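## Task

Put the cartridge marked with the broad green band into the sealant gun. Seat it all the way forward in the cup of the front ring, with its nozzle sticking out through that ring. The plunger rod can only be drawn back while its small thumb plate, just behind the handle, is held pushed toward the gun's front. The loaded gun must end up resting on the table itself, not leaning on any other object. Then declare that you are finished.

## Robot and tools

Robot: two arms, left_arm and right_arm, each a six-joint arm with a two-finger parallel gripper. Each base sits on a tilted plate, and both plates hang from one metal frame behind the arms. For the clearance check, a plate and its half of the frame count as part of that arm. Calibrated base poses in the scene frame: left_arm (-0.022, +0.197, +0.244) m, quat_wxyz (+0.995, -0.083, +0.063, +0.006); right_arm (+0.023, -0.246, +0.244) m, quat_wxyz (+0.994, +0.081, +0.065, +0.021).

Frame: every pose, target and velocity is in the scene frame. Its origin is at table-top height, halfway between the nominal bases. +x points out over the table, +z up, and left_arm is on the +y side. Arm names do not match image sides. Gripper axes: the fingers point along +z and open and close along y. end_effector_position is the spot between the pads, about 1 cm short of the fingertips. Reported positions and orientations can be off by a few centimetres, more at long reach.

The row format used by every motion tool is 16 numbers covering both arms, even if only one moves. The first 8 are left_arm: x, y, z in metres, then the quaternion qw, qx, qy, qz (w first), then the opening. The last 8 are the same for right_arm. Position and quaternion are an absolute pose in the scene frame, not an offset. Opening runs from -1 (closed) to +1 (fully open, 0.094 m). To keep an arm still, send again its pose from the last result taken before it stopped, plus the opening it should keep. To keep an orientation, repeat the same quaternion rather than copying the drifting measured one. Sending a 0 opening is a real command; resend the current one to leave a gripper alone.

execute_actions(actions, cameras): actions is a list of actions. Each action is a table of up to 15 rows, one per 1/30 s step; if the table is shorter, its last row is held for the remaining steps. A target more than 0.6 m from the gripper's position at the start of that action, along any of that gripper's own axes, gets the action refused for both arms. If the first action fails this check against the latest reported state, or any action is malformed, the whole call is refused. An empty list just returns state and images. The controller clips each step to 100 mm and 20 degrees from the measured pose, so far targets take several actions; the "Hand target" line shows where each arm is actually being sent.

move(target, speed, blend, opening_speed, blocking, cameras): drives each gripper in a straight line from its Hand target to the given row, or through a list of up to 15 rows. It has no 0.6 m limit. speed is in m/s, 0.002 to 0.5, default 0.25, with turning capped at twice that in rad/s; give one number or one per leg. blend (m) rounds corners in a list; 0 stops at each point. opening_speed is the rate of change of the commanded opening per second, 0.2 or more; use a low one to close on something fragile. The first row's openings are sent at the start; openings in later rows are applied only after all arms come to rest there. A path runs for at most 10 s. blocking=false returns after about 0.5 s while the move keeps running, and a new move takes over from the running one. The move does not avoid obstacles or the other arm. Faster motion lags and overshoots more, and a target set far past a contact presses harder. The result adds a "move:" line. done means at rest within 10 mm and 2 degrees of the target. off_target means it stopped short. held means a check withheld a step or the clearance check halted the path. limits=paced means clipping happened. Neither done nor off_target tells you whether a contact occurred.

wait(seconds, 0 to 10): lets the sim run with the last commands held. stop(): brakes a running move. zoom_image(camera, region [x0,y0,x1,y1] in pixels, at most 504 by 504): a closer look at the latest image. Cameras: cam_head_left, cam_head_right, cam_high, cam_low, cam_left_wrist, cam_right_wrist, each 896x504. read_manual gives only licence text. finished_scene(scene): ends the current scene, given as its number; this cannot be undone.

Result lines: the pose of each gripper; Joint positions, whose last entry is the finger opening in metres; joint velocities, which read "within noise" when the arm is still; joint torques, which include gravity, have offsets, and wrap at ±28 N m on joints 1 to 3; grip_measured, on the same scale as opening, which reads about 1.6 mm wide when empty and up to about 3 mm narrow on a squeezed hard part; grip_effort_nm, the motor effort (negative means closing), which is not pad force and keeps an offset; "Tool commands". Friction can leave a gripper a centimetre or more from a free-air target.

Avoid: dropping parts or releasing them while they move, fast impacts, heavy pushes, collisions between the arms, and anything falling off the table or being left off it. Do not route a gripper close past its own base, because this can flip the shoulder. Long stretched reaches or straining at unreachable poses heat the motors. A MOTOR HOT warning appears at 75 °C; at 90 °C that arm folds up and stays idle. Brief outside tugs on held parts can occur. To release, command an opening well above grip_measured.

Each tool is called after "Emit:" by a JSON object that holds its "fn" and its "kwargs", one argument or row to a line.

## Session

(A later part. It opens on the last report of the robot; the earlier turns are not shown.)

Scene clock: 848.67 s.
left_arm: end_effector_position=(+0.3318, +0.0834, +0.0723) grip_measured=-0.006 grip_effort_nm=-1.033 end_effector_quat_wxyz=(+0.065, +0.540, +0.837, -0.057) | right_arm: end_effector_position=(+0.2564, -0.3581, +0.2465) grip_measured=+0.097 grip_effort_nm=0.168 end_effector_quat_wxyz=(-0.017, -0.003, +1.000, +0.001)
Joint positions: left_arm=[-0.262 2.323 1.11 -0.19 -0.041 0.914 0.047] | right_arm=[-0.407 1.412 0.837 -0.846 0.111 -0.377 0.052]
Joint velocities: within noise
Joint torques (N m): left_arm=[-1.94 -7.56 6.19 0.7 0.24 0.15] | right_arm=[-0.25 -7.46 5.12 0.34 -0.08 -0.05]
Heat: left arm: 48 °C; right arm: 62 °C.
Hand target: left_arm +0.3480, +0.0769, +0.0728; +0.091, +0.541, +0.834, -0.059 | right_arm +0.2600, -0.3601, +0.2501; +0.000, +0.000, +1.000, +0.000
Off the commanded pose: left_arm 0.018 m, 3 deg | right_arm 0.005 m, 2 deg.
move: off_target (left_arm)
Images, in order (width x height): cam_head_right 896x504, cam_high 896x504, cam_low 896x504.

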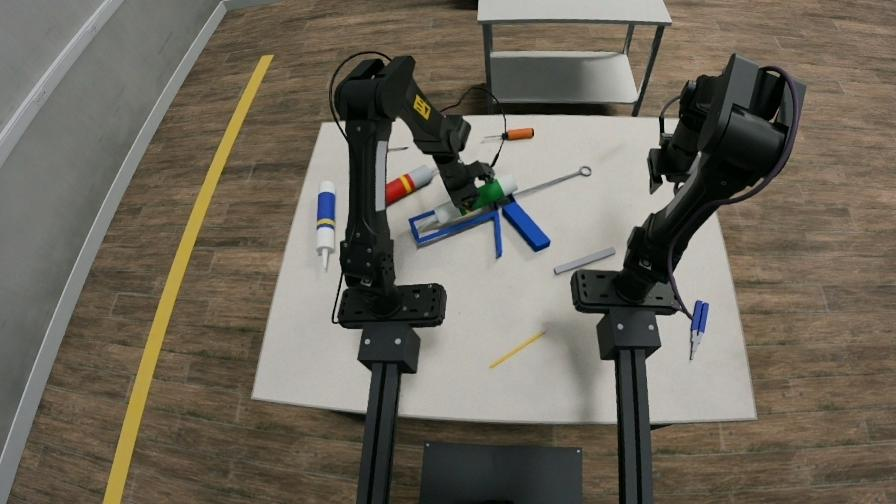

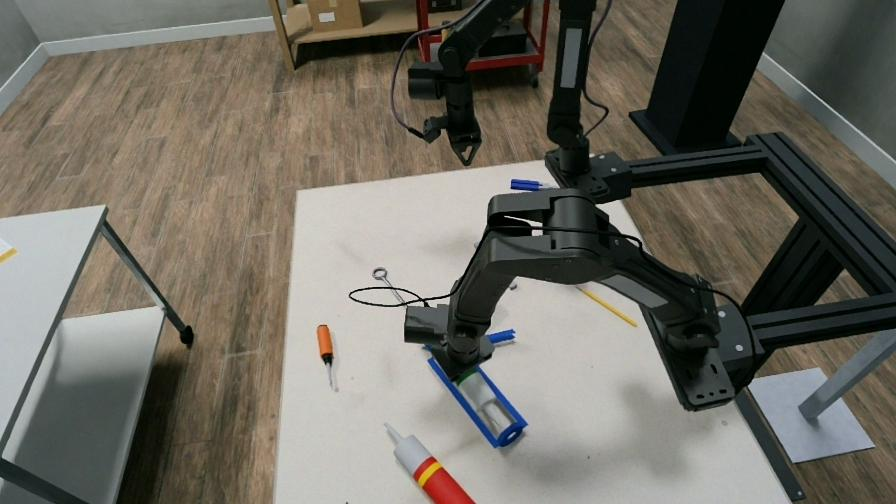

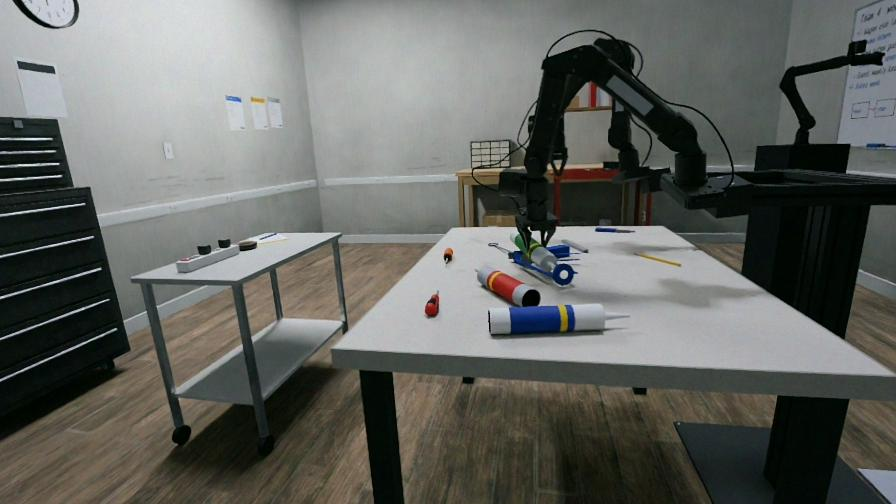

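Emit:
{"fn": "move", "kwargs": {
  "target": [0.341,0.0885,0.071,0.0914,0.5407,0.8342,-0.0592,-0.25,0.26,-0.36,0.25,0,0,1,0,0.1],
  "speed": 0.03,
  "cameras": ["cam_head_right","cam_high","cam_low"]
}}

Emit:
{"fn": "zoom_image", "kwargs": {
  "camera": "cam_high",
  "region": [440, 370, 540, 460]
}}

Emit:
{"fn": "zoom_image", "kwargs": {
  "camera": "cam_head_right",
  "region": [390, 180, 490, 260]
}}

Emit:
{"fn": "zoom_image", "kwargs": {
  "camera": "cam_low",
  "region": [520, 230, 590, 290]
}}

Scene clock: 857.40 s.
left_arm: end_effector_position=(+0.3332, +0.0913, +0.0692) grip_measured=-0.006 grip_effort_nm=-1.028 end_effector_quat_wxyz=(+0.071, +0.537, +0.839, -0.058) | right_arm: end_effector_position=(+0.2564, -0.3581, +0.2465) grip_measured=+0.097 grip_effort_nm=0.173 end_effector_quat_wxyz=(-0.017, -0.003, +1.000, +0.001)
Joint positions: left_arm=[-0.235 2.323 1.095 -0.163 -0.031 0.933 0.047] | right_arm=[-0.407 1.412 0.837 -0.846 0.111 -0.377 0.052]
Joint velocities: within noise
Joint torques (N m): left_arm=[-1.65 -8.73 3.14 0.7 0.23 0.25] | right_arm=[-0.27 -7.38 5.08 0.36 -0.11 -0.05]
Heat: left arm: 48 °C; right arm: 62 °C.
Hand target: left_arm +0.3409, +0.0886, +0.0712; +0.091, +0.541, +0.834, -0.059 | right_arm +0.2600, -0.3601, +0.2501; +0.000, +0.000, +1.000, +0.000
Off the commanded pose: left_arm 0.009 m, 2 deg | right_arm 0.005 m, 2 deg.
move: done
Images, in order (width x height): cam_head_right 896x504, cam_high 896x504, cam_low 896x504.

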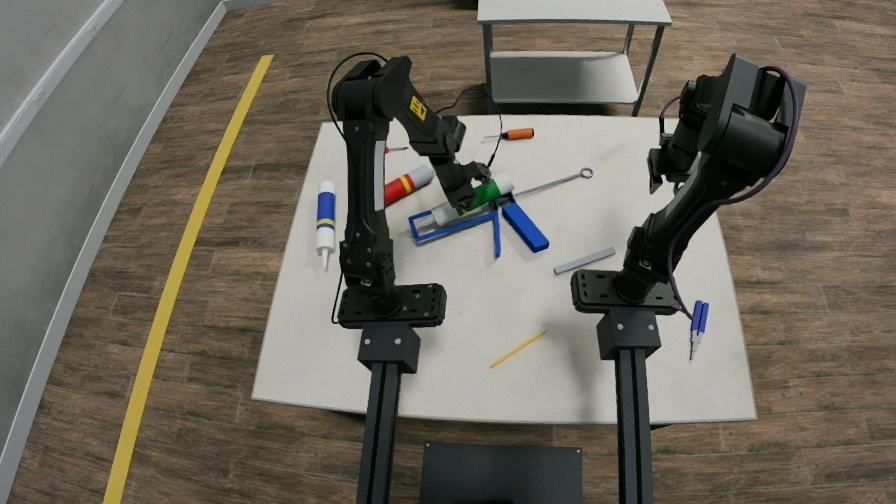

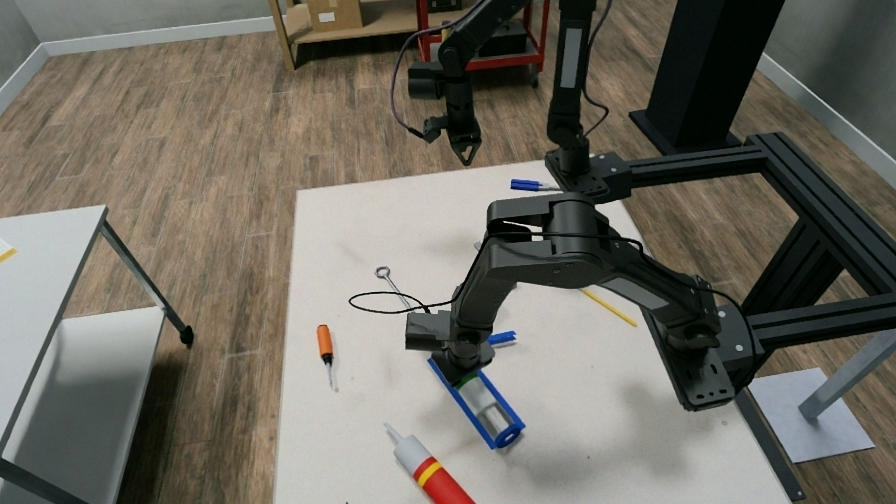

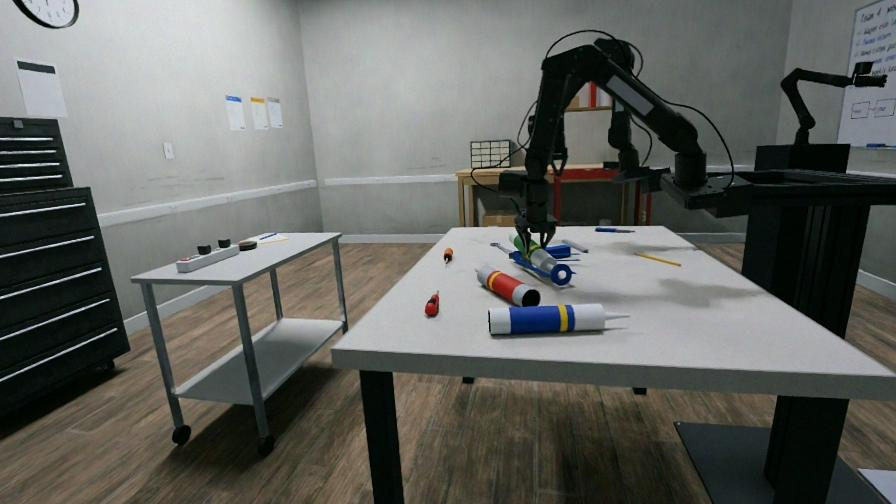

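Scaled by 5.040 from the camera's 896x504 image, which has a finer 1280x720 frame.

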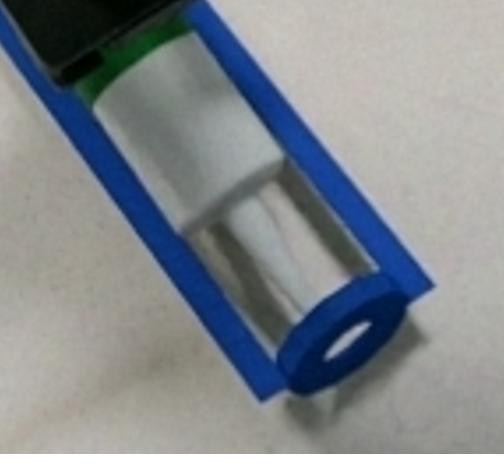

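Scaled by 5.040 from the camera's 896x504 image, which has a finer 1280x720 frame.

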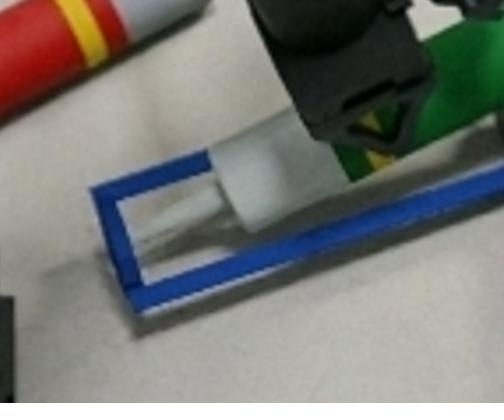

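Scaled by 7.200 from the camera's 896x504 image, which has a finer 1280x720 frame.

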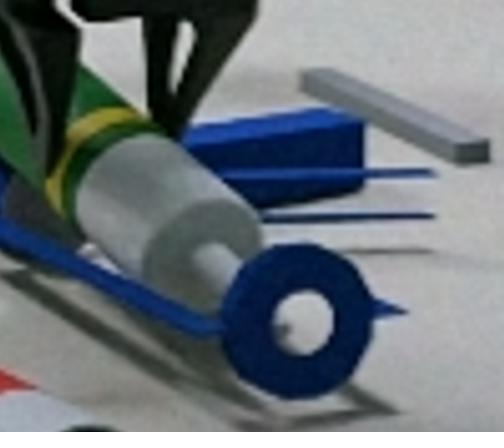

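Emit:
{"fn": "move", "kwargs": {
  "target": [0.331,0.101,0.070,0.0908,0.5486,0.8289,-0.0601,-0.25,0.26,-0.36,0.25,0,0,1,0,0.1],
  "speed": 0.03,
  "cameras": ["cam_head_right","cam_high","cam_low"]
}}

Emit:
{"fn": "zoom_image", "kwargs": {
  "camera": "cam_high",
  "region": [440, 370, 540, 460]
}}

Emit:
{"fn": "zoom_image", "kwargs": {
  "camera": "cam_head_right",
  "region": [390, 180, 490, 260]
}}

Emit:
{"fn": "zoom_image", "kwargs": {
  "camera": "cam_low",
  "region": [520, 230, 590, 290]
}}

Scene clock: 867.67 s.
left_arm: end_effector_position=(+0.3261, +0.0991, +0.0624) grip_measured=-0.006 grip_effort_nm=-1.023 end_effector_quat_wxyz=(+0.079, +0.542, +0.834, -0.062) | right_arm: end_effector_position=(+0.2564, -0.3581, +0.2465) grip_measured=+0.097 grip_effort_nm=0.173 end_effector_quat_wxyz=(-0.017, -0.003, +1.000, +0.001)
Joint positions: left_arm=[-0.206 2.323 1.045 -0.102 -0.01 0.977 0.047] | right_arm=[-0.407 1.412 0.837 -0.846 0.111 -0.377 0.052]
Joint velocities: within noise
Joint torques (N m): left_arm=[-1.51 -10.4 2.37 0.45 0.15 0.29] | right_arm=[-0.31 -7.38 5.07 0.35 -0.1 -0.05]
Heat: left arm: 49 °C; right arm: 61 °C.
Hand target: left_arm +0.3309, +0.1010, +0.0698; +0.090, +0.549, +0.829, -0.060 | right_arm +0.2600, -0.3601, +0.2501; +0.000, +0.000, +1.000, +0.000
Off the commanded pose: left_arm 0.009 m, 2 deg | right_arm 0.005 m, 2 deg.
move: done
Images, in order (width x height): cam_head_right 896x504, cam_high 896x504, cam_low 896x504.

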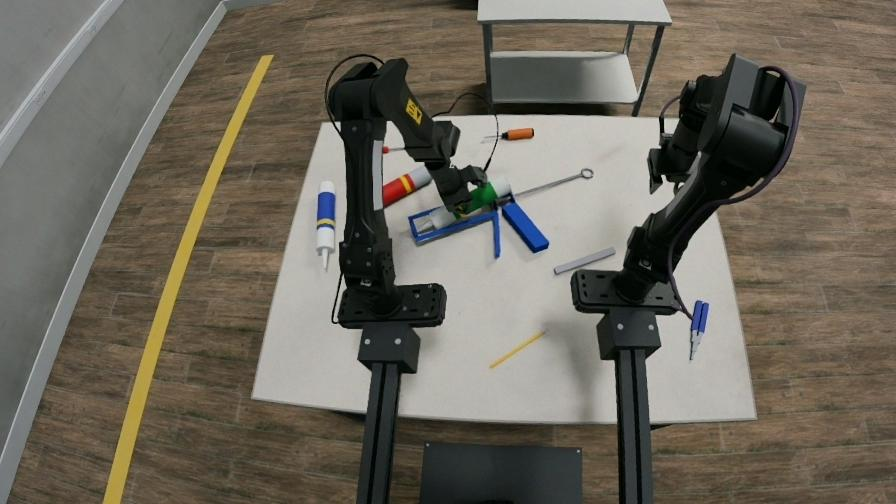

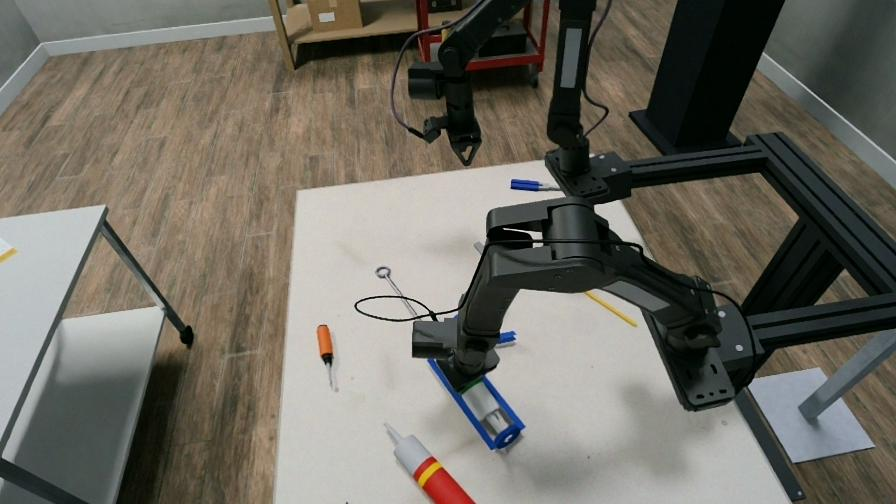

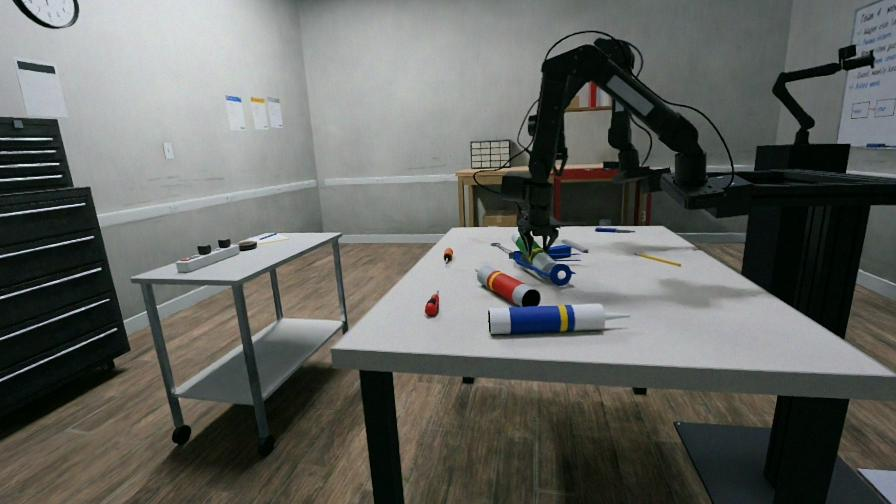

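Scaled by 5.040 from the camera's 896x504 image, which has a finer 1280x720 frame.

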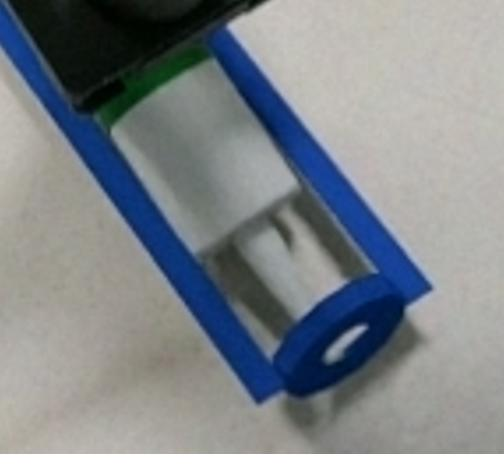

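Scaled by 5.040 from the camera's 896x504 image, which has a finer 1280x720 frame.

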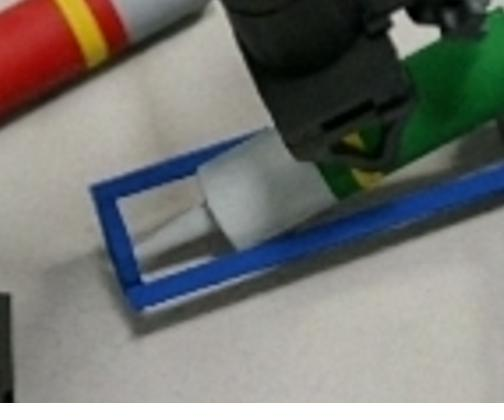

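Scaled by 7.200 from the camera's 896x504 image, which has a finer 1280x720 frame.

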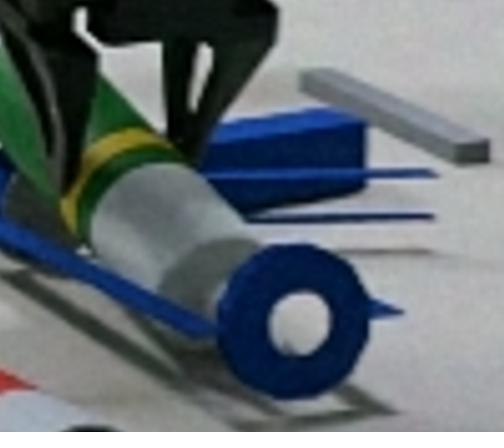

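Emit:
{"fn": "move", "kwargs": {
  "target": [
    [0.331,0.101,0.076,0.0908,0.5486,0.8289,-0.0601,-0.25,0.26,-0.36,0.25,0,0,1,0,0.1],
    [0.321,0.1235,0.076,0.0908,0.5486,0.8289,-0.0601,-0.25,0.26,-0.36,0.25,0,0,1,0,0.1]
  ],
  "speed": 0.03,
  "cameras": ["cam_head_right","cam_high","cam_low","cam_left_wrist"]
}}

Emit:
{"fn": "zoom_image", "kwargs": {
  "camera": "cam_high",
  "region": [440, 370, 540, 460]
}}

Emit:
{"fn": "zoom_image", "kwargs": {
  "camera": "cam_head_right",
  "region": [390, 150, 530, 250]
}}

Emit:
{"fn": "zoom_image", "kwargs": {
  "camera": "cam_low",
  "region": [490, 210, 590, 290]
}}

Scene clock: 876.57 s.
left_arm: end_effector_position=(+0.3114, +0.1176, +0.0610) grip_measured=-0.006 grip_effort_nm=-1.028 end_effector_quat_wxyz=(+0.076, +0.544, +0.832, -0.071) | right_arm: end_effector_position=(+0.2564, -0.3581, +0.2465) grip_measured=+0.097 grip_effort_nm=0.168 end_effector_quat_wxyz=(-0.017, -0.003, +1.000, +0.001)
Joint positions: left_arm=[-0.151 2.294 0.978 -0.078 0.014 1.034 0.047] | right_arm=[-0.407 1.412 0.837 -0.846 0.111 -0.377 0.052]
Joint velocities: within noise
Joint torques (N m): left_arm=[-1.11 -12.14 1.8 0.34 0.04 0.29] | right_arm=[-0.24 -7.45 5.08 0.34 -0.1 -0.05]
Heat: left arm: 51 °C; right arm: 61 °C.
Hand target: left_arm +0.3208, +0.1233, +0.0752; +0.090, +0.548, +0.829, -0.060 | right_arm +0.2600, -0.3601, +0.2501; +0.000, +0.000, +1.000, +0.000
Off the commanded pose: left_arm 0.019 m, 2 deg | right_arm 0.005 m, 2 deg.
move: off_target (left_arm)
Images, in order (width x height): cam_head_right 896x504, cam_high 896x504, cam_low 896x504, cam_left_wrist 896x504.

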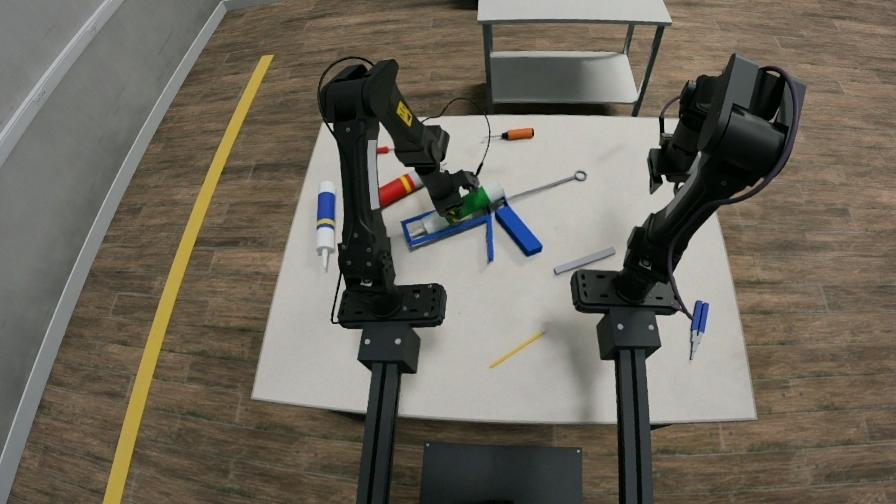

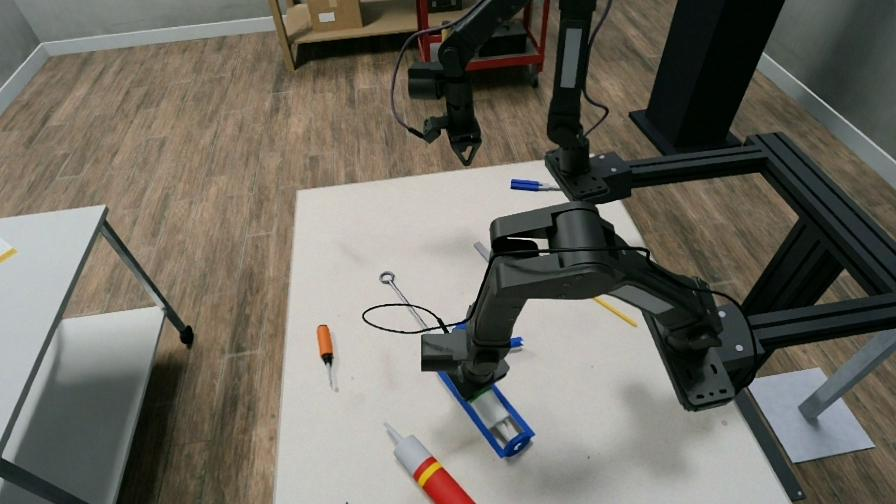

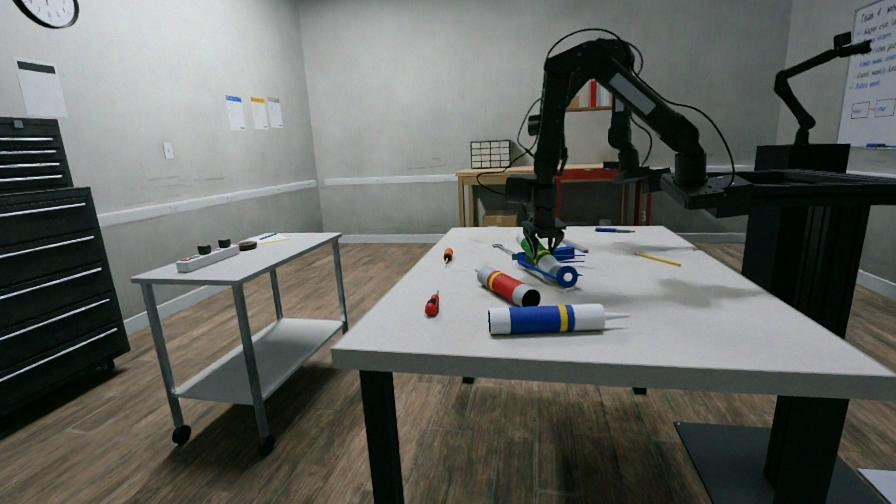

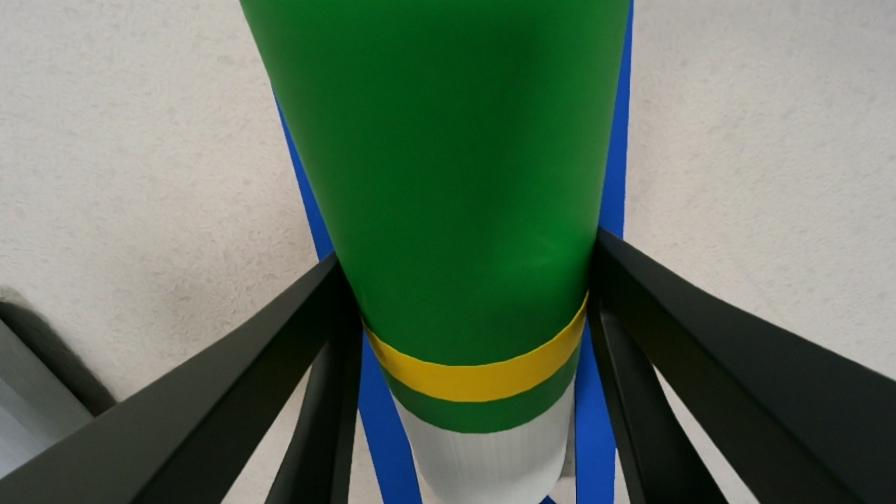

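Scaled by 5.040 from the camera's 896x504 image, which has a finer 1280x720 frame.

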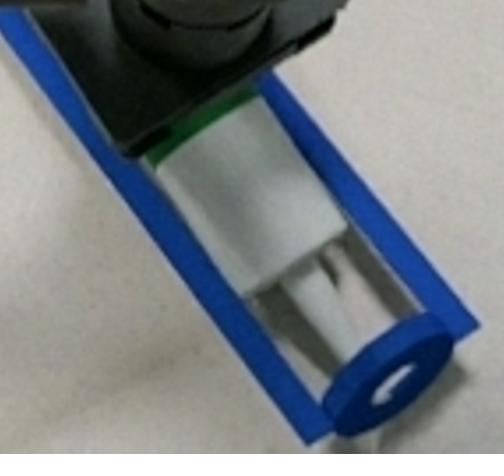

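Scaled by 3.600 from the camera's 896x504 image, which has a finer 1280x720 frame.

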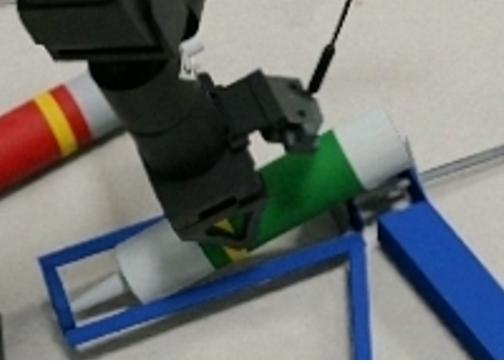

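Scaled by 5.040 from the camera's 896x504 image, which has a finer 1280x720 frame.

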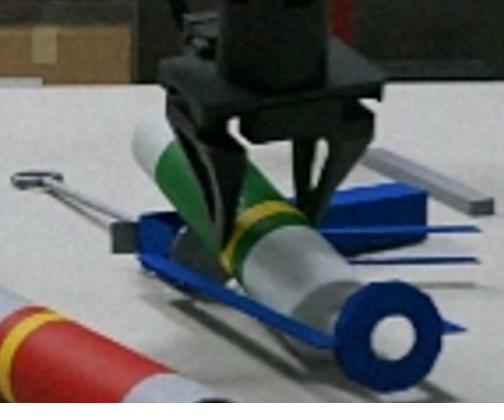

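Emit:
{"fn": "move", "kwargs": {
  "target": [0.3180,0.1190,0.088,0.1088,0.5477,0.8276,-0.0721,-0.25,0.26,-0.36,0.25,0,0,1,0,0.1],
  "speed": 0.03,
  "cameras": ["cam_head_right","cam_high","cam_low","cam_left_wrist"]
}}

Emit:
{"fn": "zoom_image", "kwargs": {
  "camera": "cam_high",
  "region": [440, 370, 540, 460]
}}

Emit:
{"fn": "zoom_image", "kwargs": {
  "camera": "cam_head_right",
  "region": [390, 150, 530, 250]
}}

Emit:
{"fn": "zoom_image", "kwargs": {
  "camera": "cam_low",
  "region": [490, 210, 590, 290]
}}

Scene clock: 888.33 s.
left_arm: end_effector_position=(+0.3008, +0.1207, +0.0675) grip_measured=-0.006 grip_effort_nm=-1.038 end_effector_quat_wxyz=(+0.076, +0.546, +0.831, -0.076) | right_arm: end_effector_position=(+0.2564, -0.3581, +0.2465) grip_measured=+0.097 grip_effort_nm=0.173 end_effector_quat_wxyz=(-0.017, -0.003, +1.000, +0.001)
Joint positions: left_arm=[-0.145 2.254 0.928 -0.073 0.023 1.044 0.047] | right_arm=[-0.407 1.412 0.837 -0.846 0.111 -0.377 0.052]
Joint velocities: within noise
Joint torques (N m): left_arm=[-1.63 -12.77 2.52 0.36 0.3 0.17] | right_arm=[-0.29 -7.45 5.08 0.32 -0.11 -0.06]
Heat: left arm: 51 °C; right arm: 61 °C.
Hand target: left_arm +0.3178, +0.1190, +0.0871; +0.109, +0.547, +0.827, -0.072 | right_arm +0.2600, -0.3601, +0.2501; +0.000, +0.000, +1.000, +0.000
Off the commanded pose: left_arm 0.027 m, 4 deg | right_arm 0.005 m, 2 deg.
move: off_target (left_arm)
Images, in order (width x height): cam_head_right 896x504, cam_high 896x504, cam_low 896x504, cam_left_wrist 896x504.

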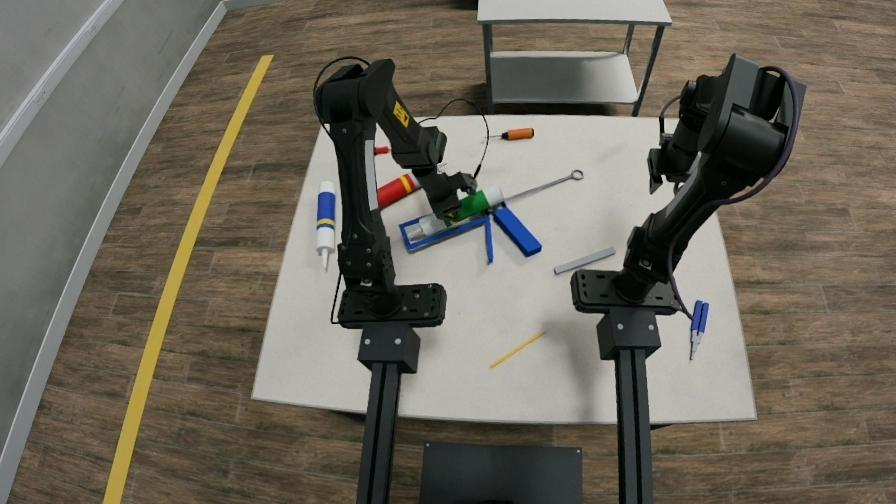

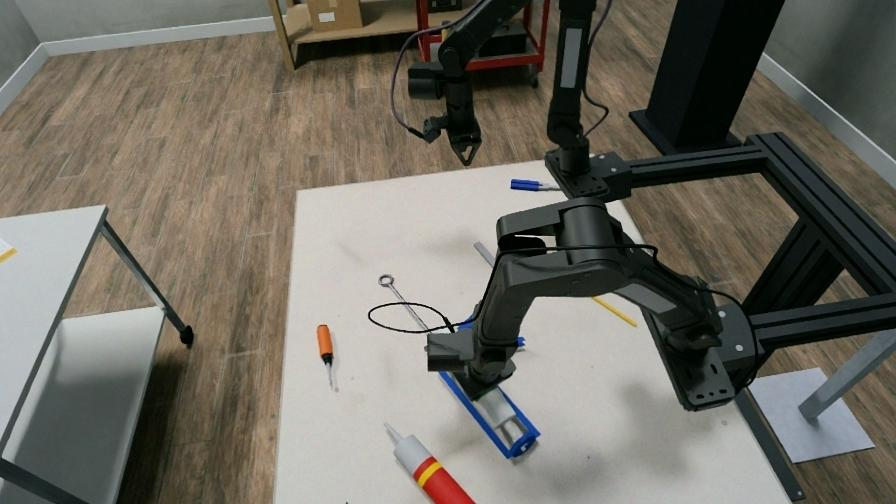

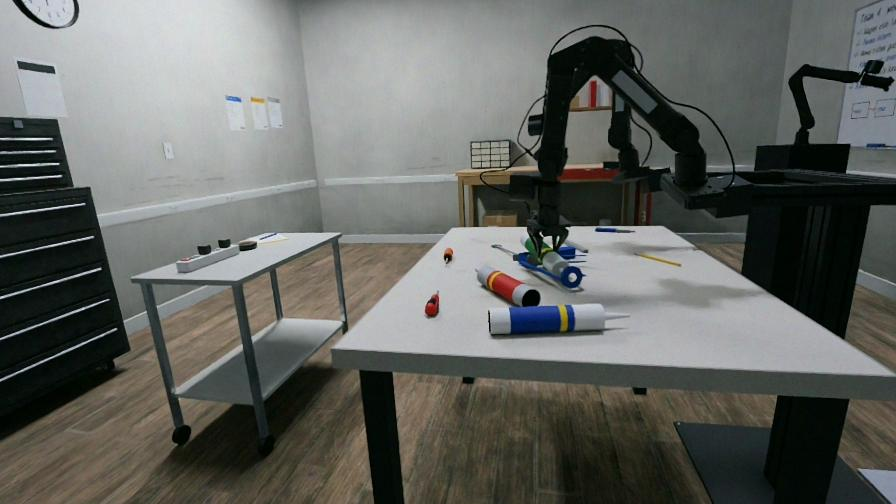

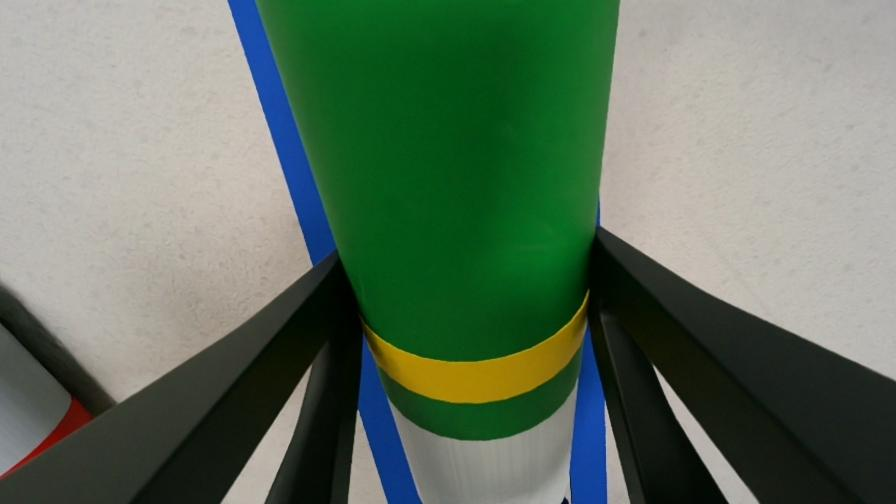

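Scaled by 5.040 from the camera's 896x504 image, which has a finer 1280x720 frame.

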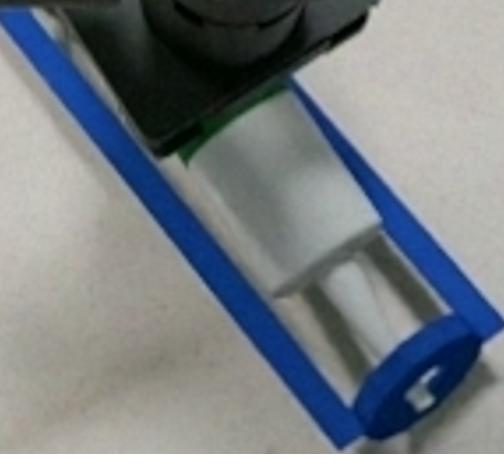

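Scaled by 3.600 from the camera's 896x504 image, which has a finer 1280x720 frame.

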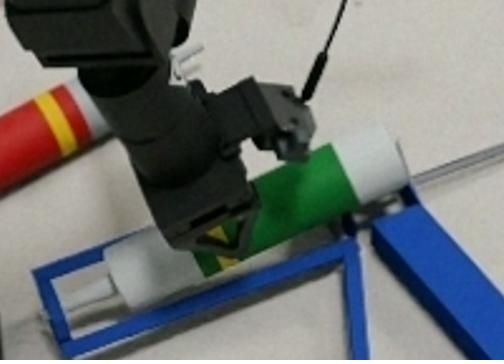

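Scaled by 5.040 from the camera's 896x504 image, which has a finer 1280x720 frame.

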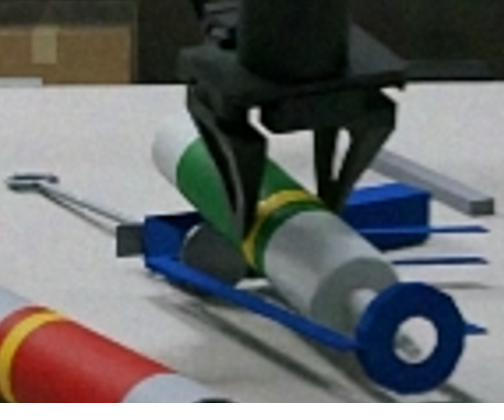

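Emit:
{"fn": "move", "kwargs": {
  "target": [0.3110,0.1370,0.092,0.1080,0.5435,0.8304,-0.0721,-0.25,0.26,-0.36,0.25,0,0,1,0,0.1],
  "speed": 0.03,
  "cameras": ["cam_head_right","cam_high","cam_low","cam_left_wrist"]
}}

Emit:
{"fn": "zoom_image", "kwargs": {
  "camera": "cam_high",
  "region": [440, 370, 550, 470]
}}

Emit:
{"fn": "zoom_image", "kwargs": {
  "camera": "cam_head_right",
  "region": [390, 150, 530, 250]
}}

Emit:
{"fn": "zoom_image", "kwargs": {
  "camera": "cam_low",
  "region": [500, 220, 600, 300]
}}

Scene clock: 895.17 s.
left_arm: end_effector_position=(+0.2951, +0.1399, +0.0720) grip_measured=-0.006 grip_effort_nm=-1.028 end_effector_quat_wxyz=(+0.074, +0.541, +0.834, -0.072) | right_arm: end_effector_position=(+0.2564, -0.3581, +0.2465) grip_measured=+0.097 grip_effort_nm=0.168 end_effector_quat_wxyz=(-0.017, -0.003, +1.000, +0.001)
Joint positions: left_arm=[-0.094 2.212 0.886 -0.073 0.023 1.083 0.047] | right_arm=[-0.407 1.412 0.837 -0.846 0.111 -0.377 0.052]
Joint velocities: within noise
Joint torques (N m): left_arm=[-1.63 -12.49 2.47 0.35 0.39 0.2] | right_arm=[-0.18 -7.45 5.11 0.33 -0.1 -0.05]
Heat: left arm: 51 °C; right arm: 61 °C.
Hand target: left_arm +0.3107, +0.1370, +0.0911; +0.108, +0.543, +0.829, -0.072 | right_arm +0.2600, -0.3601, +0.2501; +0.000, +0.000, +1.000, +0.000
Off the commanded pose: left_arm 0.026 m, 4 deg | right_arm 0.005 m, 2 deg.
move: off_target (left_arm)
Images, in order (width x height): cam_head_right 896x504, cam_high 896x504, cam_low 896x504, cam_left_wrist 896x504.

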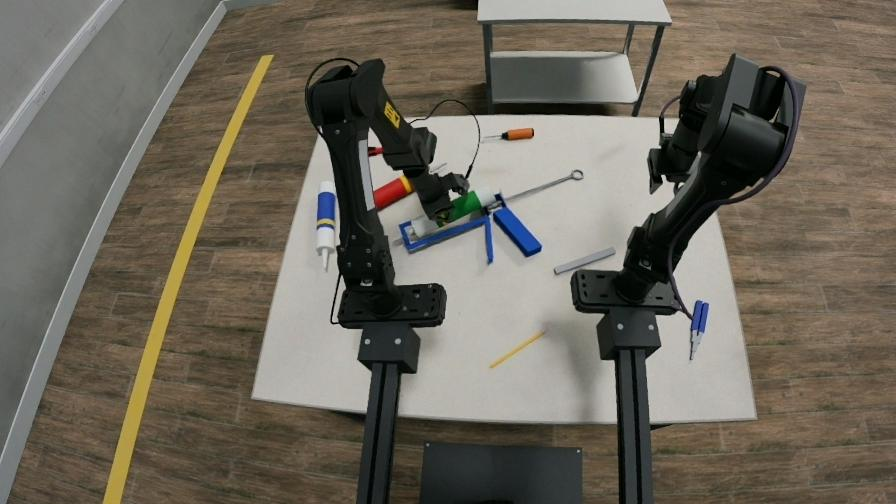

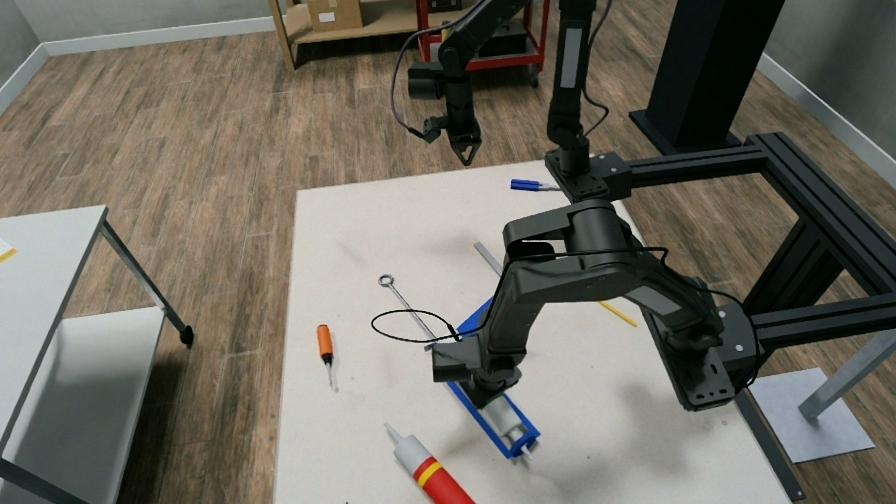

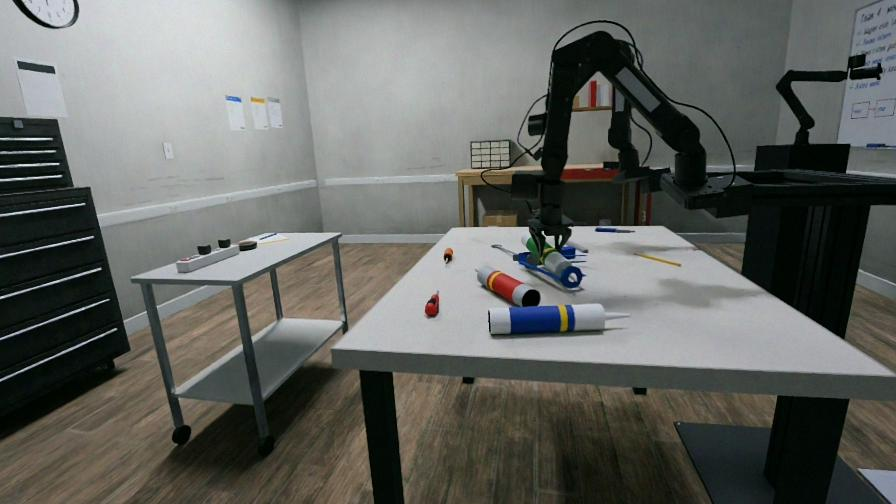

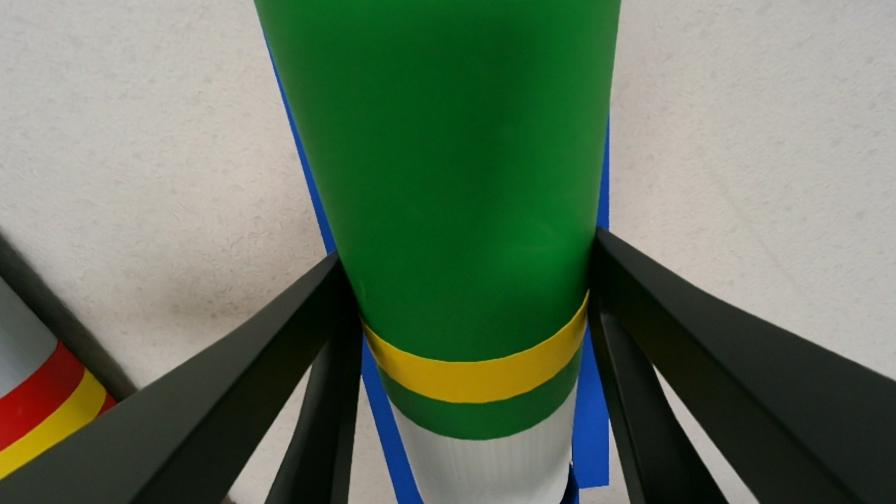

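Scaled by 4.582 from the camera's 896x504 image, which has a finer 1280x720 frame.

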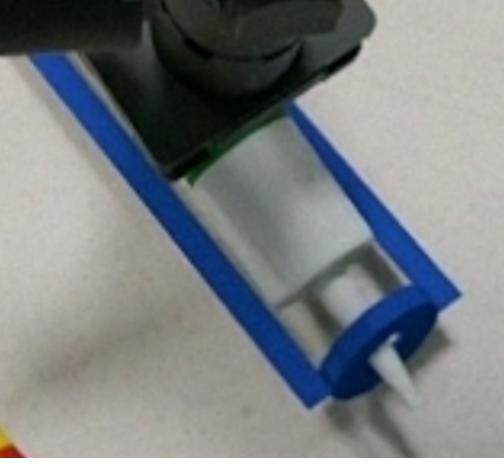

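Scaled by 3.600 from the camera's 896x504 image, which has a finer 1280x720 frame.

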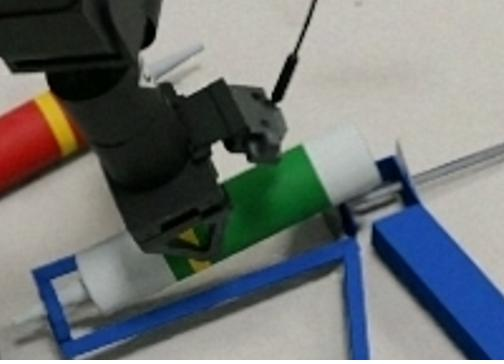

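Scaled by 5.040 from the camera's 896x504 image, which has a finer 1280x720 frame.

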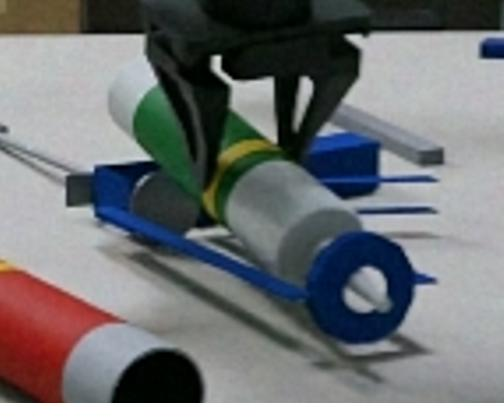

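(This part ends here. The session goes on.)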